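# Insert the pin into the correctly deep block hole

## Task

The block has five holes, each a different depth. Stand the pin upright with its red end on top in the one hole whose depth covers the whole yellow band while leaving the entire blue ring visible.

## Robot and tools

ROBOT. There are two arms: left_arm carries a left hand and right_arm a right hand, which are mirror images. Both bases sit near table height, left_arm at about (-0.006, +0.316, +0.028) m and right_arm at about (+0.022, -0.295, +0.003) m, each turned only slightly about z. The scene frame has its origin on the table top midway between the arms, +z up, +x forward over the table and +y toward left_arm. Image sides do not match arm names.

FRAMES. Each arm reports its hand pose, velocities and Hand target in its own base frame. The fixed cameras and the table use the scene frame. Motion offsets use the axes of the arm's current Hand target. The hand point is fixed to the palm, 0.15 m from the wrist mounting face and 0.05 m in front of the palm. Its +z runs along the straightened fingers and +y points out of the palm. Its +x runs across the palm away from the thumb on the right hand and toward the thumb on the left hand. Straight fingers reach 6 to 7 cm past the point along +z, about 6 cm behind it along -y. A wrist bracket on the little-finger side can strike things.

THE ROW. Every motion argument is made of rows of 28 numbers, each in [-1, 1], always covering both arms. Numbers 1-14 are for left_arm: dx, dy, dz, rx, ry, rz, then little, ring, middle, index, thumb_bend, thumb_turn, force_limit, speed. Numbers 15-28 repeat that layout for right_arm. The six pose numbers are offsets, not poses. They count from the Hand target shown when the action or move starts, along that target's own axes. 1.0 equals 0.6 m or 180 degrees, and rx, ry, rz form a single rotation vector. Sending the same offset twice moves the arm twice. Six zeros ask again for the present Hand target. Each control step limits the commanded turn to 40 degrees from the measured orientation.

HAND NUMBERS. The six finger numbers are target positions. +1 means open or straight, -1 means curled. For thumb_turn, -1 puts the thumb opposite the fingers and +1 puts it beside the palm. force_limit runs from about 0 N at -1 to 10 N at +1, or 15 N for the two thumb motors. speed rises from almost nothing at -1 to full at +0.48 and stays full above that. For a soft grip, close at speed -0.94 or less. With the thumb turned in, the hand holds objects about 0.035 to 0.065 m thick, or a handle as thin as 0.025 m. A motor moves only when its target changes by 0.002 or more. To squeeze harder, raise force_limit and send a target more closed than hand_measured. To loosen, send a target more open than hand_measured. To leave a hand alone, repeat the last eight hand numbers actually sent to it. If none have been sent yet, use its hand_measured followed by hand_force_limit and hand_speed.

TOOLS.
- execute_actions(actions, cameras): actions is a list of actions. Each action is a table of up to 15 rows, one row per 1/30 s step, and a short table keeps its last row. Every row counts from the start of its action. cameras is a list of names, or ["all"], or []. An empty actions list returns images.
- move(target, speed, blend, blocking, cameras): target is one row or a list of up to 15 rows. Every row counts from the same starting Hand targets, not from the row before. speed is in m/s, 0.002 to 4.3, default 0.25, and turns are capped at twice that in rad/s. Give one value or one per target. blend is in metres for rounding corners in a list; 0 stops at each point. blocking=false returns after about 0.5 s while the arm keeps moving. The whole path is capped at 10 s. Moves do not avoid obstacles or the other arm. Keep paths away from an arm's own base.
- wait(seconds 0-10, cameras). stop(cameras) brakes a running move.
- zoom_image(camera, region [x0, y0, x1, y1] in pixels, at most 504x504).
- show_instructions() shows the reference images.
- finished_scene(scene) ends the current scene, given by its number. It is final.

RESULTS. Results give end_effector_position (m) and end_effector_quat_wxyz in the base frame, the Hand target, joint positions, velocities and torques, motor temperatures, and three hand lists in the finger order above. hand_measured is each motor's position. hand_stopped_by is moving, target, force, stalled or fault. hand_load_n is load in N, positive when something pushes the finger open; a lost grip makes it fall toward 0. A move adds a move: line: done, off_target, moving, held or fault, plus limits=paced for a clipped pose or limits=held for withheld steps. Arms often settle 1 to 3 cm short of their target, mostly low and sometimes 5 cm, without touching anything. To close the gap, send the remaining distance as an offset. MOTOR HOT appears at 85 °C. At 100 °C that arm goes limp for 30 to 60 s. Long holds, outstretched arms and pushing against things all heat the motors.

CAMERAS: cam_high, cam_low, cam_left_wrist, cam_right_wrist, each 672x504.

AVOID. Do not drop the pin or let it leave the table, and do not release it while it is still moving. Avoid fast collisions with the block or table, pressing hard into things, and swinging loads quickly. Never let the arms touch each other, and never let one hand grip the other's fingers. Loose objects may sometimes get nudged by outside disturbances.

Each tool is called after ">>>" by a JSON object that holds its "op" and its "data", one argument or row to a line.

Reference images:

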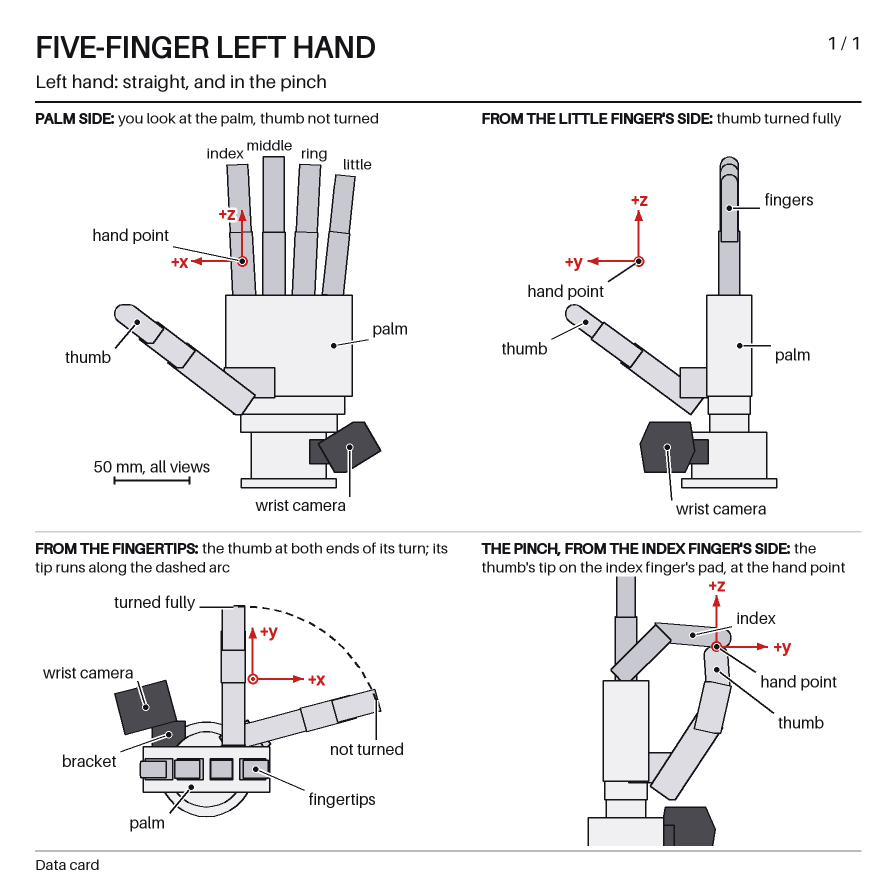

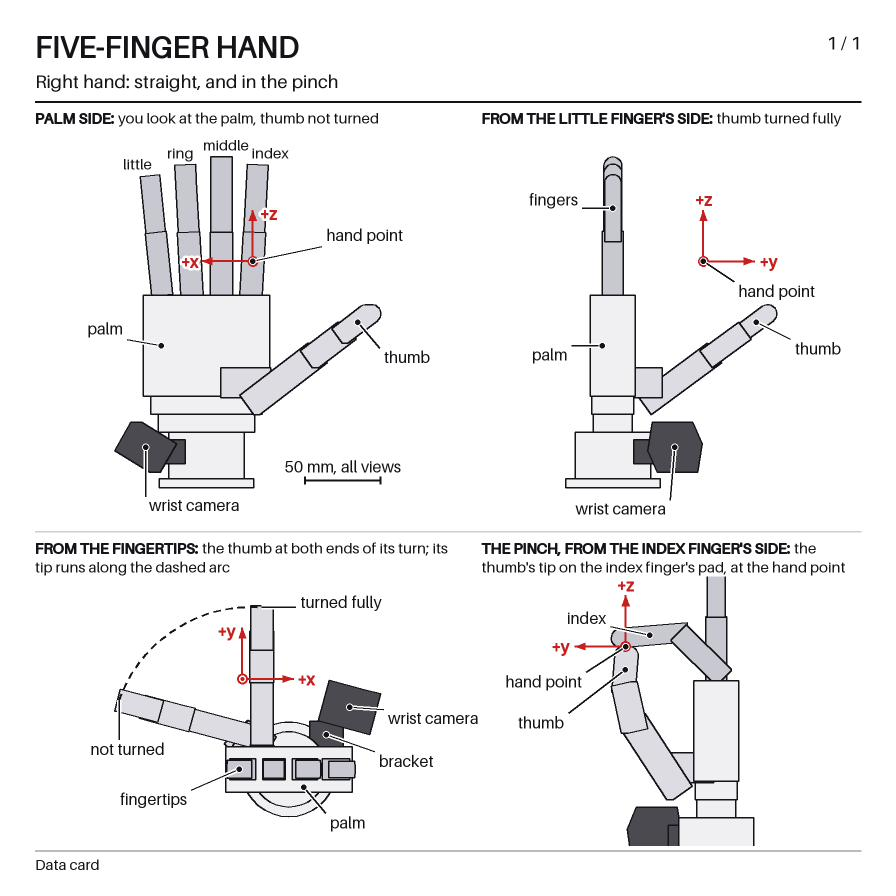

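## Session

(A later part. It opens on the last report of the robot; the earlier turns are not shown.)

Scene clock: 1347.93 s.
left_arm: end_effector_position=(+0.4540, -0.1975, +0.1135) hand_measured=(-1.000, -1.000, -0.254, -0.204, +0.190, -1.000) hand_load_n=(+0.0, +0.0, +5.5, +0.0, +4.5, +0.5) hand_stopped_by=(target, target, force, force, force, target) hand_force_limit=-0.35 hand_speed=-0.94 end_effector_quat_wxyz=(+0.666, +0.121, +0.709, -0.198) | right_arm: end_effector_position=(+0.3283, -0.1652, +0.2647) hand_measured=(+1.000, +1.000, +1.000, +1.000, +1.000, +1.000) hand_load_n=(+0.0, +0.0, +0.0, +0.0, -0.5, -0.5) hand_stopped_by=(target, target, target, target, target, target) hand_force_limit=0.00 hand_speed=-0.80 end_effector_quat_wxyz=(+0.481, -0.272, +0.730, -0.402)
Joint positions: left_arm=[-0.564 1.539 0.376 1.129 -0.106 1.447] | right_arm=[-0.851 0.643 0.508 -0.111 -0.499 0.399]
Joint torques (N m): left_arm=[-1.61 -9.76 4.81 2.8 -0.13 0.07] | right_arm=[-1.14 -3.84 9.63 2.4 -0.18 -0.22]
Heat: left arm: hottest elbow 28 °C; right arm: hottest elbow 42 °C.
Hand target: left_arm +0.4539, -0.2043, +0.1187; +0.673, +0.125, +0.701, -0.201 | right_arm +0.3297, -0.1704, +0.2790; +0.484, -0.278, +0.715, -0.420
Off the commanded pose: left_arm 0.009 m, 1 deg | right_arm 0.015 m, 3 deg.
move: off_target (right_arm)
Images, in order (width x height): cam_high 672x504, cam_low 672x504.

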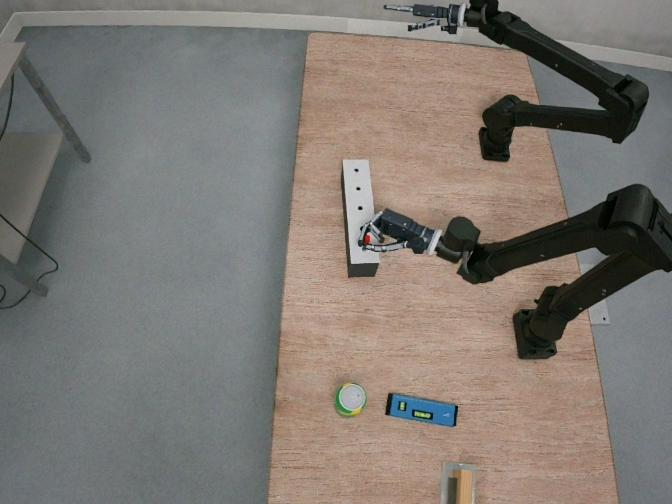

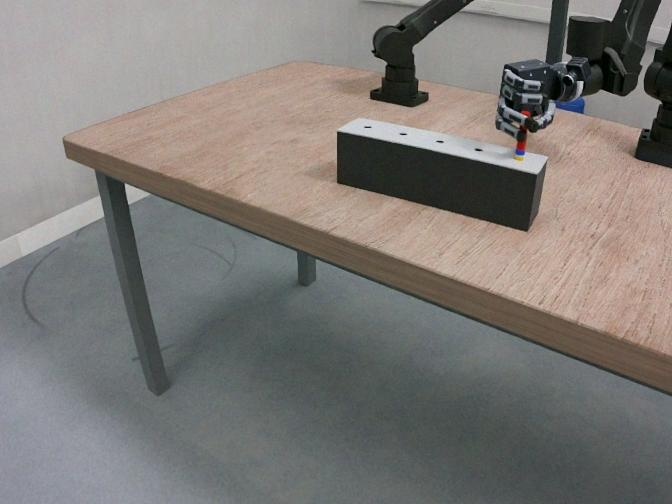

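>>> {"op": "move", "data": {
  "target": [0,0,0,0,0,0,-1,-1,0.05,0.05,0.32,-1,-0.35,-0.8,0,0,0,0,0,0,1,1,1,1,1,1,0,-0.8],
  "speed": 0.02
}}

>>> {"op": "move", "data": {
  "target": [0,-0.01,0,0,0,0,-1,-1,0.05,0.05,0.32,-1,-0.35,-0.8,0,0,0,0,0,0,1,1,1,1,1,1,0,-0.8],
  "speed": 0.02
}}

>>> {"op": "move", "data": {
  "target": [0,0,0,0,0,0,-1,-1,-0.5,-0.5,0.32,-1,-0.2,-0.93,0,0,0,0,0,0,1,1,1,1,1,1,0,-0.8],
  "speed": 0.02,
  "cameras": ["cam_high","cam_low"]
}}

>>> {"op": "zoom_image", "data": {
  "camera": "cam_high",
  "region": [340, 215, 385, 260]
}}

>>> {"op": "zoom_image", "data": {
  "camera": "cam_low",
  "region": [485, 80, 545, 170]
}}

Scene clock: 1360.23 s.
left_arm: end_effector_position=(+0.4540, -0.1975, +0.1135) hand_measured=(-1.000, -1.000, +0.050, +0.050, +0.320, -1.000) hand_load_n=(+0.0, +0.0, +0.0, +0.0, +0.0, +0.0) hand_stopped_by=(target, target, target, target, target, target) hand_force_limit=-0.35 hand_speed=-0.80 end_effector_quat_wxyz=(+0.666, +0.121, +0.709, -0.198) | right_arm: end_effector_position=(+0.3283, -0.1652, +0.2647) hand_measured=(+1.000, +1.000, +1.000, +1.000, +1.000, +1.000) hand_load_n=(+0.0, +0.0, +0.0, +0.0, +0.0, -0.5) hand_stopped_by=(target, target, target, target, target, target) hand_force_limit=0.00 hand_speed=-0.80 end_effector_quat_wxyz=(+0.481, -0.272, +0.730, -0.402)
Joint positions: left_arm=[-0.564 1.539 0.376 1.129 -0.106 1.447] | right_arm=[-0.851 0.643 0.508 -0.111 -0.499 0.399]
Joint torques (N m): left_arm=[-1.55 -9.76 4.81 2.8 -0.13 0.07] | right_arm=[-1.08 -3.49 9.69 2.58 -0.2 -0.21]
Heat: left arm: hottest elbow 28 °C; right arm: hottest elbow 42 °C.
Hand target: left_arm +0.4539, -0.2043, +0.1187; +0.673, +0.125, +0.701, -0.201 | right_arm +0.3297, -0.1704, +0.2790; +0.484, -0.278, +0.715, -0.420
Off the commanded pose: left_arm 0.009 m, 1 deg | right_arm 0.015 m, 3 deg.
move: off_target (right_arm)

Scene clock: 1361.30 s.
left_arm: end_effector_position=(+0.4507, -0.2025, +0.1136) hand_measured=(-1.000, -1.000, +0.050, +0.050, +0.320, -1.000) hand_load_n=(+0.0, +0.0, +0.0, +0.0, +0.0, +0.0) hand_stopped_by=(target, target, target, target, target, target) hand_force_limit=-0.35 hand_speed=-0.80 end_effector_quat_wxyz=(+0.666, +0.121, +0.709, -0.198) | right_arm: end_effector_position=(+0.3283, -0.1652, +0.2647) hand_measured=(+1.000, +1.000, +1.000, +1.000, +1.000, +1.000) hand_load_n=(+0.0, +0.0, +0.0, +0.0, +0.0, +0.0) hand_stopped_by=(target, target, target, target, target, target) hand_force_limit=0.00 hand_speed=-0.80 end_effector_quat_wxyz=(+0.481, -0.272, +0.730, -0.402)
Joint positions: left_arm=[-0.584 1.539 0.376 1.129 -0.126 1.447] | right_arm=[-0.851 0.643 0.508 -0.111 -0.499 0.399]
Joint torques (N m): left_arm=[-1.55 -9.88 4.98 2.62 -0.15 0.07] | right_arm=[-1.38 -3.72 9.65 2.43 -0.19 -0.22]
Heat: left arm: hottest elbow 28 °C; right arm: hottest elbow 42 °C.
Hand target: left_arm +0.4512, -0.2096, +0.1194; +0.673, +0.125, +0.701, -0.201 | right_arm +0.3297, -0.1704, +0.2790; +0.484, -0.278, +0.715, -0.420
Off the commanded pose: left_arm 0.009 m, 1 deg | right_arm 0.015 m, 3 deg.
move: off_target (right_arm)

Scene clock: 1363.37 s.
left_arm: end_effector_position=(+0.4512, -0.2028, +0.1135) hand_measured=(-1.000, -1.000, -0.244, -0.204, +0.320, -1.000) hand_load_n=(+0.0, +0.0, +3.5, +0.5, +0.0, +0.5) hand_stopped_by=(target, target, force, force, target, target) hand_force_limit=-0.20 hand_speed=-0.93 end_effector_quat_wxyz=(+0.666, +0.121, +0.709, -0.198) | right_arm: end_effector_position=(+0.3283, -0.1652, +0.2647) hand_measured=(+1.000, +1.000, +1.000, +1.000, +1.000, +1.000) hand_load_n=(+0.0, +0.0, +0.0, +0.0, +0.0, +0.0) hand_stopped_by=(target, target, target, target, target, target) hand_force_limit=0.00 hand_speed=-0.80 end_effector_quat_wxyz=(+0.481, -0.272, +0.730, -0.402)
Joint positions: left_arm=[-0.584 1.541 0.378 1.129 -0.126 1.447] | right_arm=[-0.851 0.643 0.508 -0.111 -0.499 0.399]
Joint torques (N m): left_arm=[-1.55 -10.11 4.82 2.65 -0.14 0.07] | right_arm=[-0.85 -3.66 9.72 2.5 -0.15 -0.2]
Heat: left arm: hottest elbow 28 °C; right arm: hottest elbow 42 °C.
Hand target: left_arm +0.4512, -0.2096, +0.1194; +0.673, +0.125, +0.701, -0.201 | right_arm +0.3297, -0.1704, +0.2790; +0.484, -0.278, +0.715, -0.420
Off the commanded pose: left_arm 0.009 m, 1 deg | right_arm 0.015 m, 3 deg.
move: off_target (right_arm)
Images, in order (width x height): cam_high 672x504, cam_low 672x504.

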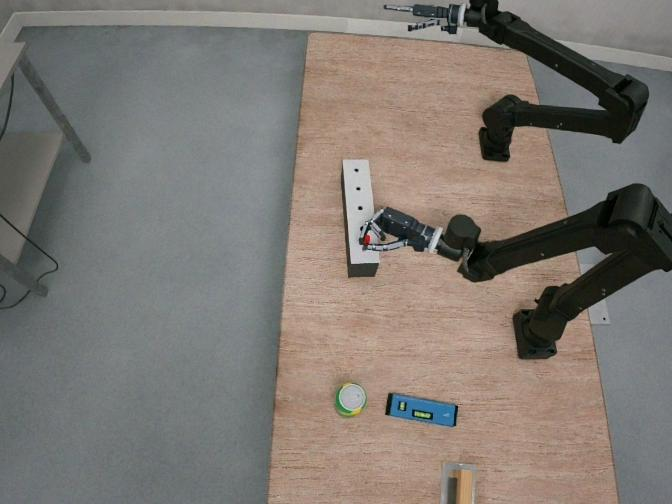

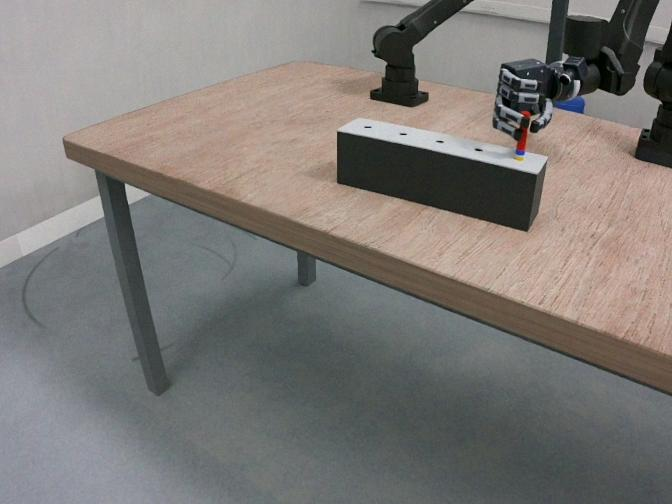

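Scaled by 11.200 from the camera's 672x504 image, which has a finer 960x720 frame.

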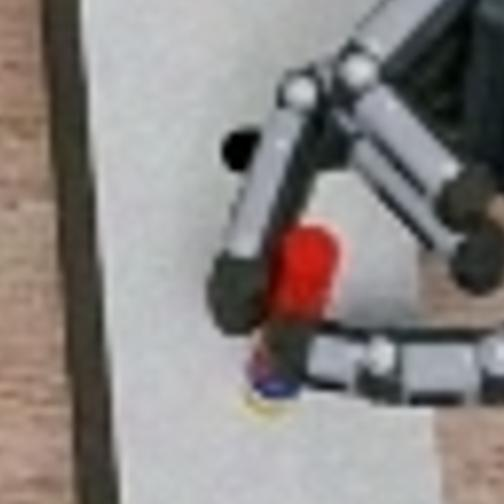

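Scaled by 5.600 from the camera's 672x504 image, which has a finer 960x720 frame.

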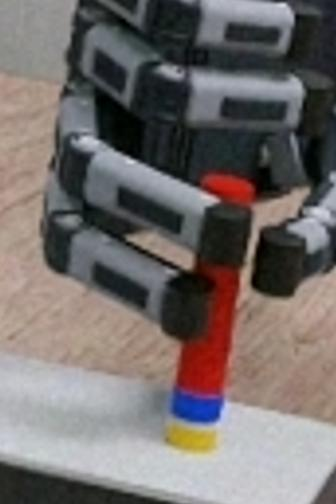

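>>> {"op": "move", "data": {
  "target": [0,0,0,0,0,0,-1,-1,-0.5,-0.5,0.0,-1,-0.35,-0.94,0,0,0,0,0,0,1,1,1,1,1,1,0,-0.8],
  "speed": 0.02,
  "cameras": ["cam_high","cam_low"]
}}

>>> {"op": "zoom_image", "data": {
  "camera": "cam_high",
  "region": [340, 215, 385, 260]
}}

>>> {"op": "zoom_image", "data": {
  "camera": "cam_low",
  "region": [485, 80, 545, 170]
}}

Scene clock: 1368.50 s.
left_arm: end_effector_position=(+0.4513, -0.2025, +0.1135) hand_measured=(-1.000, -1.000, -0.244, -0.204, +0.230, -1.000) hand_load_n=(+0.0, +0.0, +4.5, +1.0, +5.0, +0.5) hand_stopped_by=(target, target, force, force, force, target) hand_force_limit=-0.35 hand_speed=-0.94 end_effector_quat_wxyz=(+0.667, +0.120, +0.709, -0.197) | right_arm: end_effector_position=(+0.3283, -0.1652, +0.2647) hand_measured=(+1.000, +1.000, +1.000, +1.000, +1.000, +1.000) hand_load_n=(+0.0, +0.0, +0.0, +0.0, +0.0, -0.5) hand_stopped_by=(target, target, target, target, target, target) hand_force_limit=0.00 hand_speed=-0.80 end_effector_quat_wxyz=(+0.481, -0.272, +0.730, -0.402)
Joint positions: left_arm=[-0.584 1.541 0.378 1.129 -0.127 1.447] | right_arm=[-0.851 0.643 0.508 -0.111 -0.499 0.399]
Joint torques (N m): left_arm=[-1.55 -10.11 4.82 2.65 -0.13 0.06] | right_arm=[-1.2 -3.84 9.73 2.51 -0.17 -0.2]
Heat: left arm: hottest elbow 28 °C; right arm: hottest elbow 42 °C.
Hand target: left_arm +0.4512, -0.2096, +0.1194; +0.673, +0.125, +0.701, -0.201 | right_arm +0.3297, -0.1704, +0.2790; +0.484, -0.278, +0.715, -0.420
Off the commanded pose: left_arm 0.009 m, 1 deg | right_arm 0.015 m, 3 deg.
move: off_target (right_arm)
Images, in order (width x height): cam_high 672x504, cam_low 672x504.

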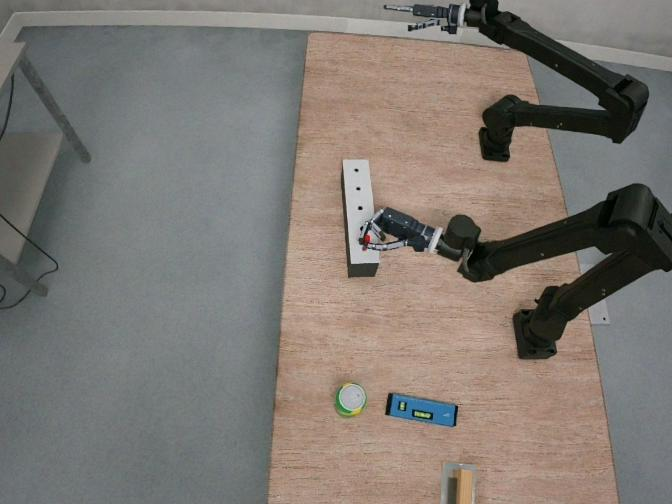

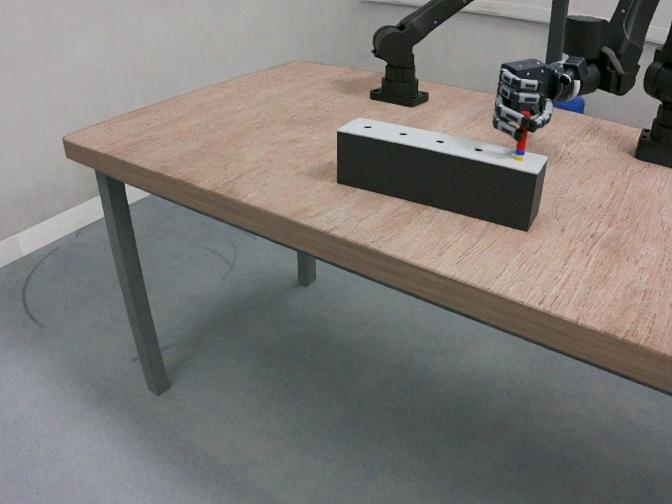

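Scaled by 11.200 from the camera's 672x504 image, which has a finer 960x720 frame.

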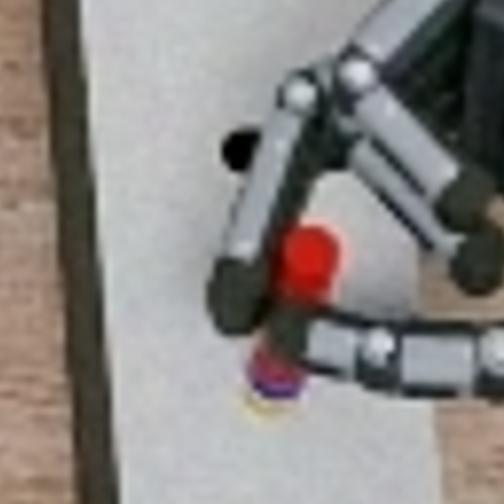

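Scaled by 5.600 from the camera's 672x504 image, which has a finer 960x720 frame.

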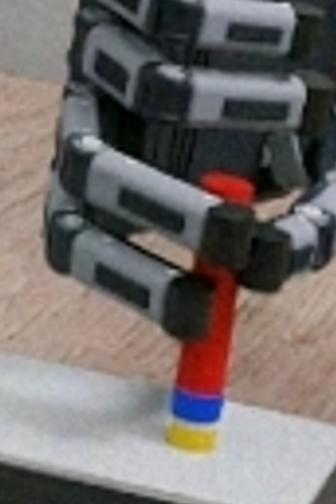

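>>> {"op": "move", "data": {
  "target": [0,0,0,0,0,0,-1,-1,-0.5,0.0,0.0,-1,-0.35,-0.94,0,0,0,0,0,0,1,1,1,1,1,1,0,-0.8],
  "speed": 0.02
}}

>>> {"op": "move", "data": {
  "target": [-0.0095,0.0,0.0166,0,0,0,-1,-1,-0.5,0.0,0.0,-1,-0.35,-0.94,0,0,0,0,0,0,1,1,1,1,1,1,0,-0.8],
  "speed": 0.02,
  "cameras": ["cam_high","cam_low"]
}}

>>> {"op": "zoom_image", "data": {
  "camera": "cam_high",
  "region": [340, 215, 385, 260]
}}

>>> {"op": "zoom_image", "data": {
  "camera": "cam_low",
  "region": [485, 80, 545, 170]
}}

Scene clock: 1375.13 s.
left_arm: end_effector_position=(+0.4513, -0.2025, +0.1135) hand_measured=(-1.000, -1.000, -0.244, +0.000, +0.230, -1.000) hand_load_n=(+0.0, +0.0, +4.5, +0.0, +4.5, +0.5) hand_stopped_by=(target, target, force, target, force, target) hand_force_limit=-0.35 hand_speed=-0.94 end_effector_quat_wxyz=(+0.667, +0.120, +0.709, -0.197) | right_arm: end_effector_position=(+0.3283, -0.1652, +0.2647) hand_measured=(+1.000, +1.000, +1.000, +1.000, +1.000, +1.000) hand_load_n=(+0.0, +0.0, +0.0, +0.0, +0.0, +0.0) hand_stopped_by=(target, target, target, target, target, target) hand_force_limit=0.00 hand_speed=-0.80 end_effector_quat_wxyz=(+0.481, -0.272, +0.730, -0.402)
Joint positions: left_arm=[-0.584 1.541 0.378 1.129 -0.127 1.447] | right_arm=[-0.851 0.643 0.508 -0.111 -0.499 0.399]
Joint torques (N m): left_arm=[-1.55 -10.11 4.83 2.63 -0.12 0.06] | right_arm=[-1.03 -2.84 9.66 2.43 -0.19 -0.19]
Heat: left arm: hottest elbow 27 °C; right arm: hottest elbow 42 °C.
Hand target: left_arm +0.4512, -0.2096, +0.1194; +0.673, +0.125, +0.701, -0.201 | right_arm +0.3297, -0.1704, +0.2790; +0.484, -0.278, +0.715, -0.420
Off the commanded pose: left_arm 0.009 m, 1 deg | right_arm 0.015 m, 3 deg.
move: off_target (right_arm)

Scene clock: 1376.27 s.
left_arm: end_effector_position=(+0.4531, -0.2027, +0.1137) hand_measured=(-1.000, -1.000, -0.244, +0.000, +0.230, -1.000) hand_load_n=(+0.0, +0.0, +0.0, +0.0, +0.0, +0.5) hand_stopped_by=(target, target, force, target, force, target) hand_force_limit=-0.35 hand_speed=-0.94 end_effector_quat_wxyz=(+0.666, +0.119, +0.710, -0.195) | right_arm: end_effector_position=(+0.3283, -0.1652, +0.2647) hand_measured=(+1.000, +1.000, +1.000, +1.000, +1.000, +1.000) hand_load_n=(+0.0, +0.0, +0.0, +0.0, +0.0, +0.0) hand_stopped_by=(target, target, target, target, target, target) hand_force_limit=0.00 hand_speed=-0.80 end_effector_quat_wxyz=(+0.481, -0.272, +0.730, -0.402)
Joint positions: left_arm=[-0.584 1.541 0.384 1.12 -0.132 1.447] | right_arm=[-0.851 0.643 0.508 -0.111 -0.499 0.399]
Joint torques (N m): left_arm=[-1.03 -10.64 6.74 1.69 0.12 0.07] | right_arm=[-0.97 -3.55 9.77 2.43 -0.22 -0.22]
Heat: left arm: hottest elbow 28 °C; right arm: hottest elbow 42 °C.
Hand target: left_arm +0.4605, -0.2136, +0.1249; +0.673, +0.125, +0.701, -0.201 | right_arm +0.3297, -0.1704, +0.2790; +0.484, -0.278, +0.715, -0.420
Off the commanded pose: left_arm 0.017 m, 2 deg | right_arm 0.015 m, 3 deg.
move: off_target (left_arm, right_arm)
Images, in order (width x height): cam_high 672x504, cam_low 672x504.

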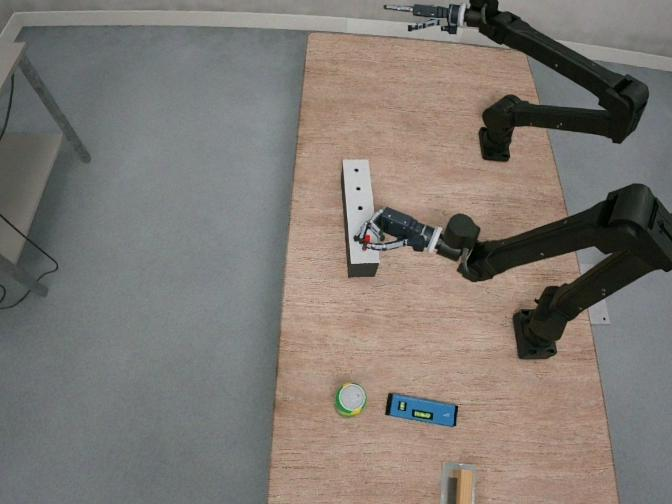

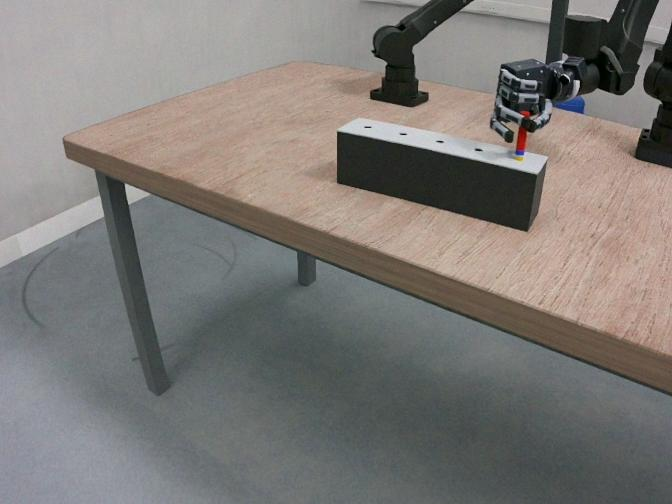

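Scaled by 11.200 from the camera's 672x504 image, which has a finer 960x720 frame.

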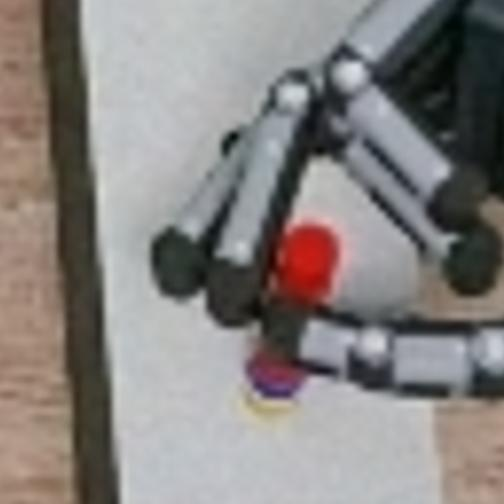

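Scaled by 5.600 from the camera's 672x504 image, which has a finer 960x720 frame.

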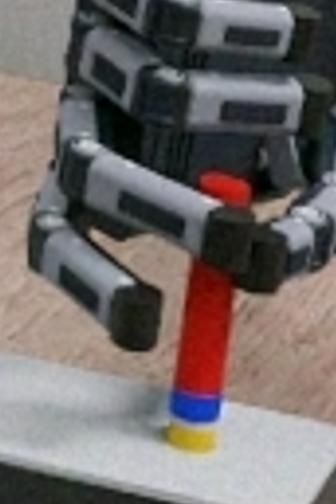

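>>> {"op": "move", "data": {
  "target": [0,0,0,0,0,0,-1,-1,-0.52,0.0,-0.02,-1,-0.35,-0.94,0,0,0,0,0,0,1,1,1,1,1,1,0,-0.8],
  "speed": 0.02,
  "cameras": ["cam_high","cam_low"]
}}

>>> {"op": "zoom_image", "data": {
  "camera": "cam_high",
  "region": [340, 215, 385, 260]
}}

>>> {"op": "zoom_image", "data": {
  "camera": "cam_low",
  "region": [485, 80, 545, 170]
}}

Scene clock: 1380.57 s.
left_arm: end_effector_position=(+0.4530, -0.2027, +0.1133) hand_measured=(-1.000, -1.000, -0.258, +0.000, +0.216, -1.000) hand_load_n=(+0.0, +0.0, +4.0, +0.0, +4.5, +0.5) hand_stopped_by=(target, target, force, target, force, target) hand_force_limit=-0.35 hand_speed=-0.94 end_effector_quat_wxyz=(+0.666, +0.119, +0.710, -0.195) | right_arm: end_effector_position=(+0.3283, -0.1652, +0.2647) hand_measured=(+1.000, +1.000, +1.000, +1.000, +1.000, +1.000) hand_load_n=(+0.0, +0.0, +0.0, +0.0, +0.0, +0.0) hand_stopped_by=(target, target, target, target, target, target) hand_force_limit=0.00 hand_speed=-0.80 end_effector_quat_wxyz=(+0.481, -0.272, +0.730, -0.402)
Joint positions: left_arm=[-0.584 1.541 0.384 1.119 -0.132 1.447] | right_arm=[-0.851 0.643 0.508 -0.111 -0.499 0.399]
Joint torques (N m): left_arm=[-1.03 -10.58 6.68 1.73 0.11 0.07] | right_arm=[-1.03 -3.49 9.69 2.35 -0.18 -0.2]
Heat: left arm: hottest elbow 28 °C; right arm: hottest elbow 42 °C.
Hand target: left_arm +0.4605, -0.2136, +0.1249; +0.673, +0.125, +0.701, -0.201 | right_arm +0.3297, -0.1704, +0.2790; +0.484, -0.278, +0.715, -0.420
Off the commanded pose: left_arm 0.018 m, 2 deg | right_arm 0.015 m, 3 deg.
move: off_target (left_arm, right_arm)
Images, in order (width x height): cam_high 672x504, cam_low 672x504.

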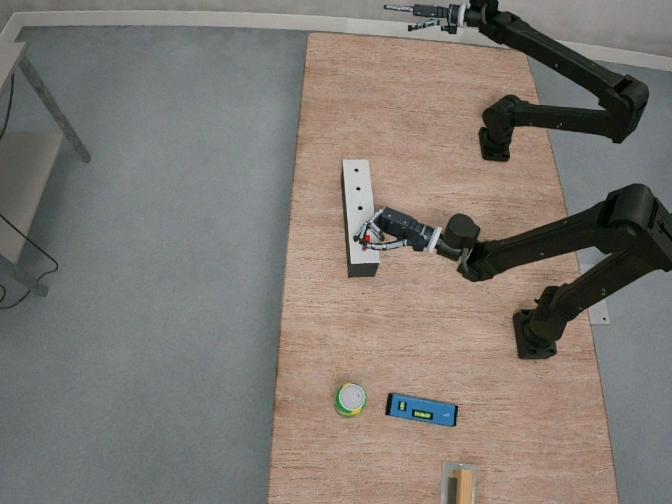

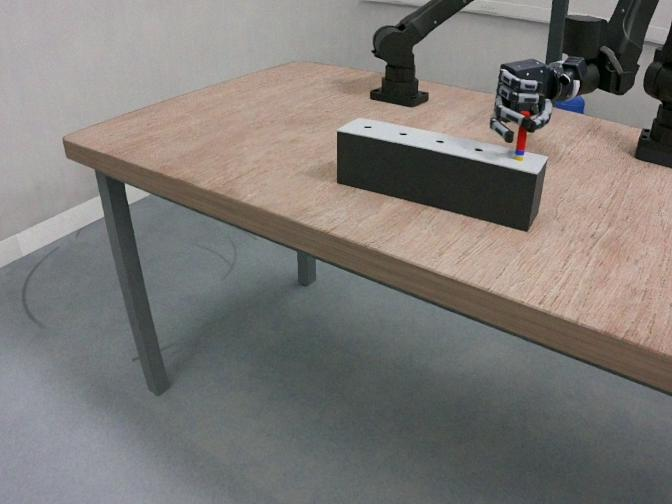

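Scaled by 11.200 from the camera's 672x504 image, which has a finer 960x720 frame.

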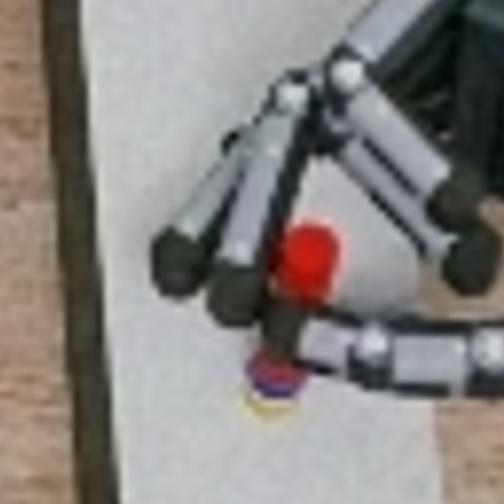

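Scaled by 5.600 from the camera's 672x504 image, which has a finer 960x720 frame.

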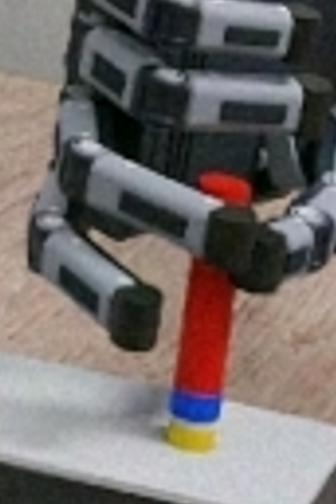

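>>> {"op": "move", "data": {
  "target": [0,0,0,0,0,0,-1,-1,0.1,0.1,0.36,-1,-0.35,-0.8,0,0,0,0,0,0,1,1,1,1,1,1,0,-0.8],
  "speed": 0.02
}}

>>> {"op": "move", "data": {
  "target": [0.006,-0.012,-0.0175,0,0,0,-1,-1,0.1,0.1,0.36,-1,-0.35,-0.8,0,0,0,0,0,0,1,1,1,1,1,1,0,-0.8],
  "speed": 0.02,
  "cameras": ["cam_high","cam_low"]
}}

>>> {"op": "zoom_image", "data": {
  "camera": "cam_high",
  "region": [340, 215, 385, 260]
}}

>>> {"op": "zoom_image", "data": {
  "camera": "cam_low",
  "region": [485, 80, 545, 170]
}}

Scene clock: 1391.07 s.
left_arm: end_effector_position=(+0.4529, -0.2036, +0.1133) hand_measured=(-1.000, -1.000, +0.100, +0.100, +0.360, -1.000) hand_load_n=(+0.0, +0.0, +0.0, +0.0, +0.0, +0.0) hand_stopped_by=(target, target, target, target, target, target) hand_force_limit=-0.35 hand_speed=-0.80 end_effector_quat_wxyz=(+0.665, +0.121, +0.710, -0.197) | right_arm: end_effector_position=(+0.3283, -0.1652, +0.2647) hand_measured=(+1.000, +1.000, +1.000, +1.000, +1.000, +1.000) hand_load_n=(+0.0, +0.0, +0.0, +0.0, +0.0, +0.0) hand_stopped_by=(target, target, target, target, target, target) hand_force_limit=0.00 hand_speed=-0.80 end_effector_quat_wxyz=(+0.481, -0.272, +0.730, -0.402)
Joint positions: left_arm=[-0.584 1.541 0.384 1.119 -0.127 1.447] | right_arm=[-0.851 0.643 0.508 -0.111 -0.499 0.399]
Joint torques (N m): left_arm=[-0.97 -10.7 6.69 1.73 0.12 0.07] | right_arm=[-1.2 -3.72 9.63 2.45 -0.19 -0.24]
Heat: left arm: hottest elbow 28 °C; right arm: hottest elbow 42 °C.
Hand target: left_arm +0.4605, -0.2136, +0.1249; +0.673, +0.125, +0.701, -0.201 | right_arm +0.3297, -0.1704, +0.2790; +0.484, -0.278, +0.715, -0.420
Off the commanded pose: left_arm 0.017 m, 1 deg | right_arm 0.015 m, 3 deg.
move: off_target (left_arm, right_arm)

Scene clock: 1392.43 s.
left_arm: end_effector_position=(+0.4492, -0.2090, +0.1133) hand_measured=(-1.000, -1.000, +0.100, +0.100, +0.360, -1.000) hand_load_n=(+0.0, +0.0, +0.0, +0.0, +0.0, +0.0) hand_stopped_by=(target, target, target, target, target, target) hand_force_limit=-0.35 hand_speed=-0.80 end_effector_quat_wxyz=(+0.665, +0.121, +0.710, -0.197) | right_arm: end_effector_position=(+0.3283, -0.1652, +0.2647) hand_measured=(+1.000, +1.000, +1.000, +1.000, +1.000, +1.000) hand_load_n=(+0.0, +0.0, +0.0, +0.0, +0.0, +0.0) hand_stopped_by=(target, target, target, target, target, target) hand_force_limit=0.00 hand_speed=-0.80 end_effector_quat_wxyz=(+0.481, -0.272, +0.730, -0.402)
Joint positions: left_arm=[-0.605 1.541 0.384 1.119 -0.149 1.447] | right_arm=[-0.851 0.643 0.508 -0.111 -0.499 0.399]
Joint torques (N m): left_arm=[-1.55 -11.22 4.57 2.5 -0.13 0.07] | right_arm=[-1.2 -3.49 9.69 2.5 -0.22 -0.18]
Heat: left arm: hottest elbow 28 °C; right arm: hottest elbow 42 °C.
Hand target: left_arm +0.4477, -0.2156, +0.1223; +0.673, +0.125, +0.701, -0.201 | right_arm +0.3297, -0.1704, +0.2790; +0.484, -0.278, +0.715, -0.420
Off the commanded pose: left_arm 0.011 m, 1 deg | right_arm 0.015 m, 3 deg.
move: off_target (left_arm, right_arm)
Images, in order (width x height): cam_high 672x504, cam_low 672x504.

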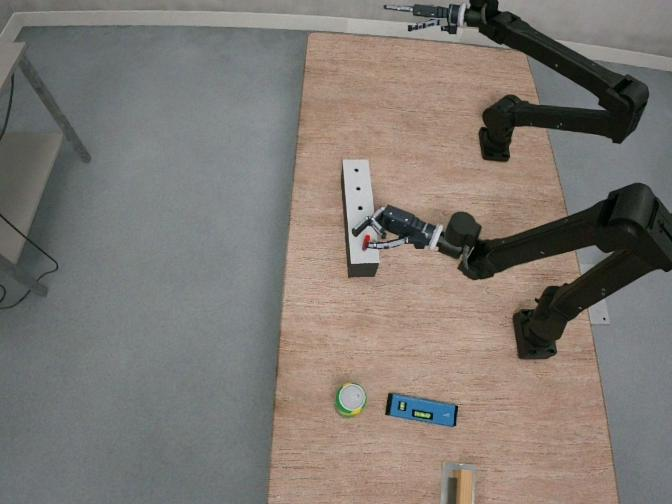

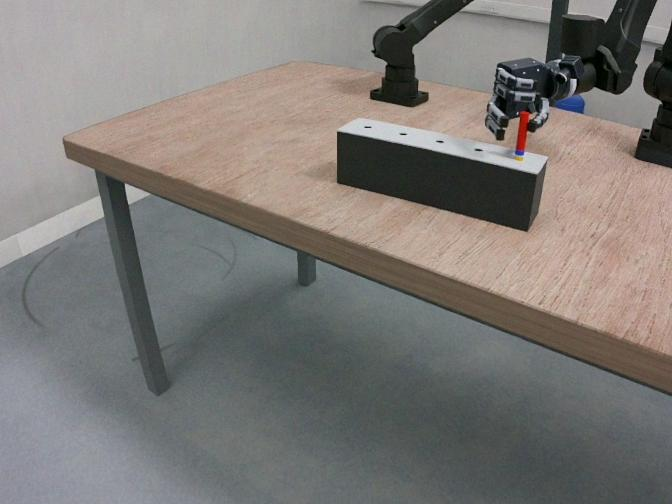

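Scaled by 11.200 from the camera's 672x504 image, which has a finer 960x720 frame.

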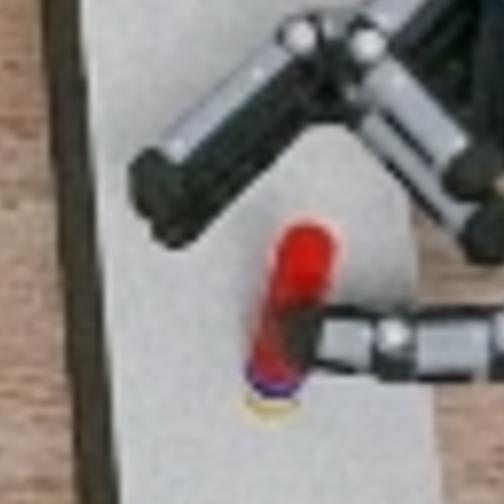

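Scaled by 5.600 from the camera's 672x504 image, which has a finer 960x720 frame.

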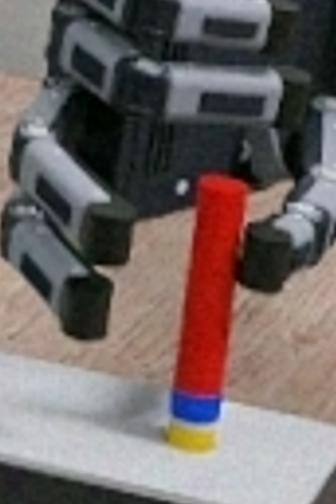

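>>> {"op": "move", "data": {
  "target": [0.0,-0.002,-0.006,0,0,0,-1,-1,0.1,0.1,0.36,-1,-0.35,-0.8,0,0,0,0,0,0,1,1,1,1,1,1,0,-0.8],
  "speed": 0.02
}}

>>> {"op": "move", "data": {
  "target": [0,0,0,0,0,0,-1,-1,-0.5,-0.5,0.36,-1,-0.2,-0.93,0,0,0,0,0,0,1,1,1,1,1,1,0,-0.8],
  "speed": 0.02,
  "cameras": ["cam_high","cam_low"]
}}

>>> {"op": "zoom_image", "data": {
  "camera": "cam_high",
  "region": [340, 215, 385, 260]
}}

>>> {"op": "zoom_image", "data": {
  "camera": "cam_low",
  "region": [485, 80, 545, 170]
}}

Scene clock: 1398.23 s.
left_arm: end_effector_position=(+0.4462, -0.2095, +0.1137) hand_measured=(-1.000, -1.000, +0.100, +0.100, +0.360, -1.000) hand_load_n=(+0.0, +0.0, +0.0, +0.0, +0.0, +0.0) hand_stopped_by=(target, target, target, target, target, target) hand_force_limit=-0.35 hand_speed=-0.80 end_effector_quat_wxyz=(+0.665, +0.122, +0.710, -0.197) | right_arm: end_effector_position=(+0.3283, -0.1652, +0.2647) hand_measured=(+1.000, +1.000, +1.000, +1.000, +1.000, +1.000) hand_load_n=(+0.0, +0.0, -0.5, +0.0, +0.0, +0.0) hand_stopped_by=(target, target, target, target, target, target) hand_force_limit=0.00 hand_speed=-0.80 end_effector_quat_wxyz=(+0.481, -0.272, +0.730, -0.402)
Joint positions: left_arm=[-0.611 1.535 0.378 1.119 -0.153 1.447] | right_arm=[-0.851 0.643 0.508 -0.111 -0.499 0.399]
Joint torques (N m): left_arm=[-1.55 -11.16 4.4 2.54 -0.15 0.06] | right_arm=[-1.03 -3.6 9.7 2.41 -0.18 -0.24]
Heat: left arm: hottest elbow 28 °C; right arm: hottest elbow 42 °C.
Hand target: left_arm +0.4439, -0.2150, +0.1225; +0.673, +0.125, +0.701, -0.201 | right_arm +0.3297, -0.1704, +0.2790; +0.484, -0.278, +0.715, -0.420
Off the commanded pose: left_arm 0.011 m, 1 deg | right_arm 0.015 m, 3 deg.
move: off_target (left_arm, right_arm)

Scene clock: 1400.37 s.
left_arm: end_effector_position=(+0.4462, -0.2095, +0.1137) hand_measured=(-1.000, -1.000, -0.206, -0.206, +0.360, -1.000) hand_load_n=(+0.0, +0.0, +5.0, +4.0, +4.0, +0.5) hand_stopped_by=(target, target, force, force, target, target) hand_force_limit=-0.20 hand_speed=-0.93 end_effector_quat_wxyz=(+0.665, +0.122, +0.710, -0.197) | right_arm: end_effector_position=(+0.3283, -0.1652, +0.2647) hand_measured=(+1.000, +1.000, +1.000, +1.000, +1.000, +1.000) hand_load_n=(+0.0, +0.0, +0.0, +0.0, +0.0, +0.0) hand_stopped_by=(target, target, target, target, target, target) hand_force_limit=0.00 hand_speed=-0.80 end_effector_quat_wxyz=(+0.481, -0.272, +0.730, -0.402)
Joint positions: left_arm=[-0.611 1.535 0.378 1.119 -0.153 1.447] | right_arm=[-0.851 0.643 0.508 -0.111 -0.499 0.399]
Joint torques (N m): left_arm=[-1.55 -11.16 4.41 2.52 -0.13 0.06] | right_arm=[-1.26 -3.6 9.77 2.44 -0.22 -0.26]
Heat: left arm: hottest elbow 28 °C; right arm: hottest elbow 42 °C.
Hand target: left_arm +0.4439, -0.2150, +0.1225; +0.673, +0.125, +0.701, -0.201 | right_arm +0.3297, -0.1704, +0.2790; +0.484, -0.278, +0.715, -0.420
Off the commanded pose: left_arm 0.011 m, 1 deg | right_arm 0.015 m, 3 deg.
move: off_target (left_arm, right_arm)
Images, in order (width x height): cam_high 672x504, cam_low 672x504.

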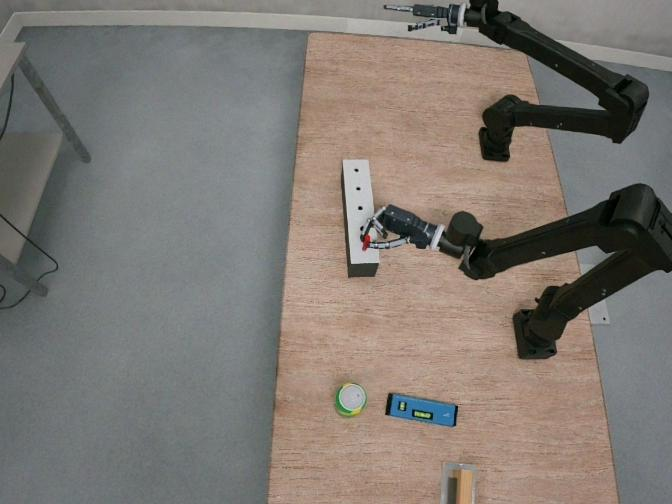

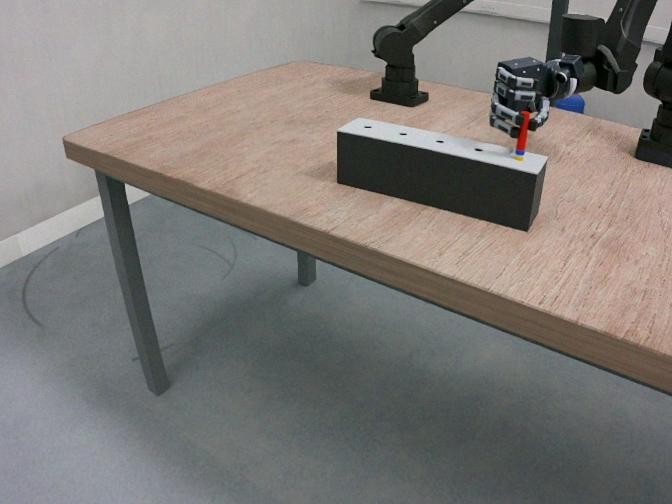

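Scaled by 11.200 from the camera's 672x504 image, which has a finer 960x720 frame.

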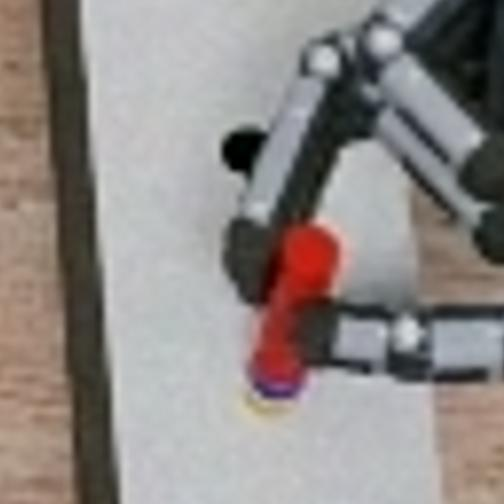

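Scaled by 5.600 from the camera's 672x504 image, which has a finer 960x720 frame.

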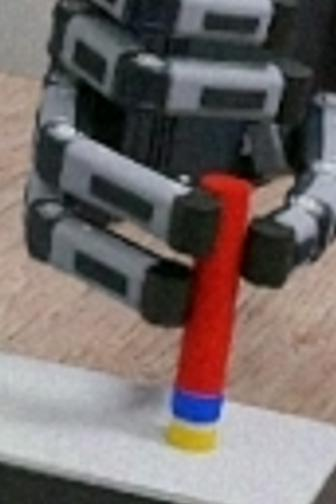

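>>> {"op": "move", "data": {
  "target": [0,0,0,0,0,0,-1,-1,-0.5,0.0,0.36,-1,-0.2,-0.93,0,0,0,0,0,0,1,1,1,1,1,1,0,-0.8],
  "speed": 0.02
}}

>>> {"op": "move", "data": {
  "target": [0.0,0.0,0.01,0,0,0,-1,-1,-0.5,0.0,0.36,-1,-0.2,-0.93,0,0,0,0,0,0,1,1,1,1,1,1,0,-0.8],
  "speed": 0.02,
  "cameras": ["cam_high","cam_low"]
}}

>>> {"op": "zoom_image", "data": {
  "camera": "cam_high",
  "region": [340, 215, 385, 260]
}}

Scene clock: 1408.73 s.
left_arm: end_effector_position=(+0.4462, -0.2095, +0.1137) hand_measured=(-1.000, -1.000, -0.206, +0.000, +0.360, -1.000) hand_load_n=(+0.0, +0.0, +6.0, +0.0, +3.0, +0.5) hand_stopped_by=(target, target, force, target, target, target) hand_force_limit=-0.20 hand_speed=-0.93 end_effector_quat_wxyz=(+0.665, +0.122, +0.710, -0.197) | right_arm: end_effector_position=(+0.3283, -0.1652, +0.2647) hand_measured=(+1.000, +1.000, +1.000, +1.000, +1.000, +1.000) hand_load_n=(+0.0, +0.0, +0.0, -0.5, +0.0, -0.5) hand_stopped_by=(target, target, target, target, target, target) hand_force_limit=0.00 hand_speed=-0.80 end_effector_quat_wxyz=(+0.481, -0.272, +0.730, -0.402)
Joint positions: left_arm=[-0.611 1.535 0.378 1.119 -0.153 1.447] | right_arm=[-0.851 0.643 0.508 -0.111 -0.499 0.399]
Joint torques (N m): left_arm=[-1.49 -11.22 4.41 2.54 -0.14 0.06] | right_arm=[-1.14 -3.43 9.68 2.41 -0.21 -0.24]
Heat: left arm: hottest elbow 27 °C; right arm: hottest elbow 42 °C.
Hand target: left_arm +0.4439, -0.2150, +0.1225; +0.673, +0.125, +0.701, -0.201 | right_arm +0.3297, -0.1704, +0.2790; +0.484, -0.278, +0.715, -0.420
Off the commanded pose: left_arm 0.011 m, 1 deg | right_arm 0.015 m, 3 deg.
move: off_target (left_arm, right_arm)

Scene clock: 1409.73 s.
left_arm: end_effector_position=(+0.4462, -0.2095, +0.1137) hand_measured=(-1.000, -1.000, -0.206, +0.000, +0.360, -1.000) hand_load_n=(+0.0, +0.0, +6.0, +0.0, +3.0, +0.5) hand_stopped_by=(target, target, force, target, target, target) hand_force_limit=-0.20 hand_speed=-0.93 end_effector_quat_wxyz=(+0.665, +0.122, +0.710, -0.197) | right_arm: end_effector_position=(+0.3283, -0.1652, +0.2647) hand_measured=(+1.000, +1.000, +1.000, +1.000, +1.000, +1.000) hand_load_n=(+0.0, +0.0, +0.0, +0.0, +0.0, +0.0) hand_stopped_by=(target, target, target, target, target, target) hand_force_limit=0.00 hand_speed=-0.80 end_effector_quat_wxyz=(+0.481, -0.272, +0.730, -0.402)
Joint positions: left_arm=[-0.611 1.535 0.378 1.119 -0.153 1.447] | right_arm=[-0.851 0.643 0.508 -0.111 -0.499 0.399]
Joint torques (N m): left_arm=[-1.26 -10.05 5.68 2.39 -0.02 0.06] | right_arm=[-1.55 -3.84 9.68 2.39 -0.2 -0.25]
Heat: left arm: hottest elbow 27 °C; right arm: hottest elbow 42 °C.
Hand target: left_arm +0.4493, -0.2177, +0.1224; +0.673, +0.125, +0.701, -0.201 | right_arm +0.3297, -0.1704, +0.2790; +0.484, -0.278, +0.715, -0.420
Off the commanded pose: left_arm 0.012 m, 1 deg | right_arm 0.015 m, 3 deg.
move: off_target (left_arm, right_arm)
Images, in order (width x height): cam_high 672x504, cam_low 672x504.

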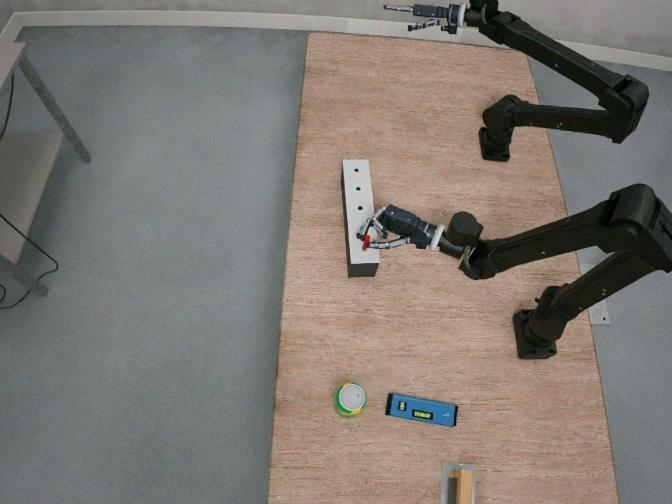

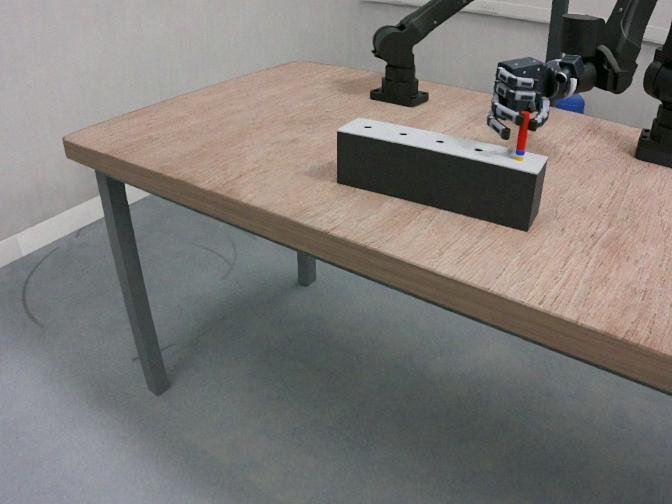

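Scaled by 11.200 from the camera's 672x504 image, which has a finer 960x720 frame.

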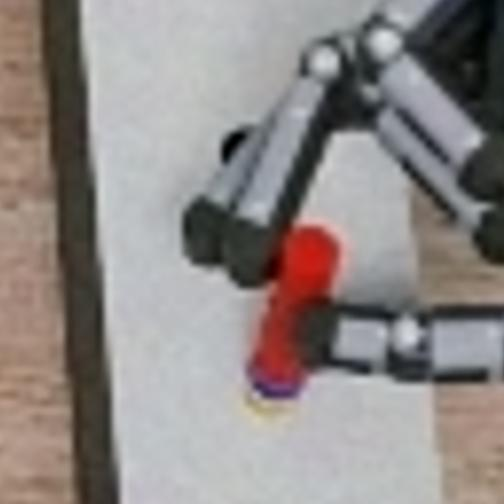

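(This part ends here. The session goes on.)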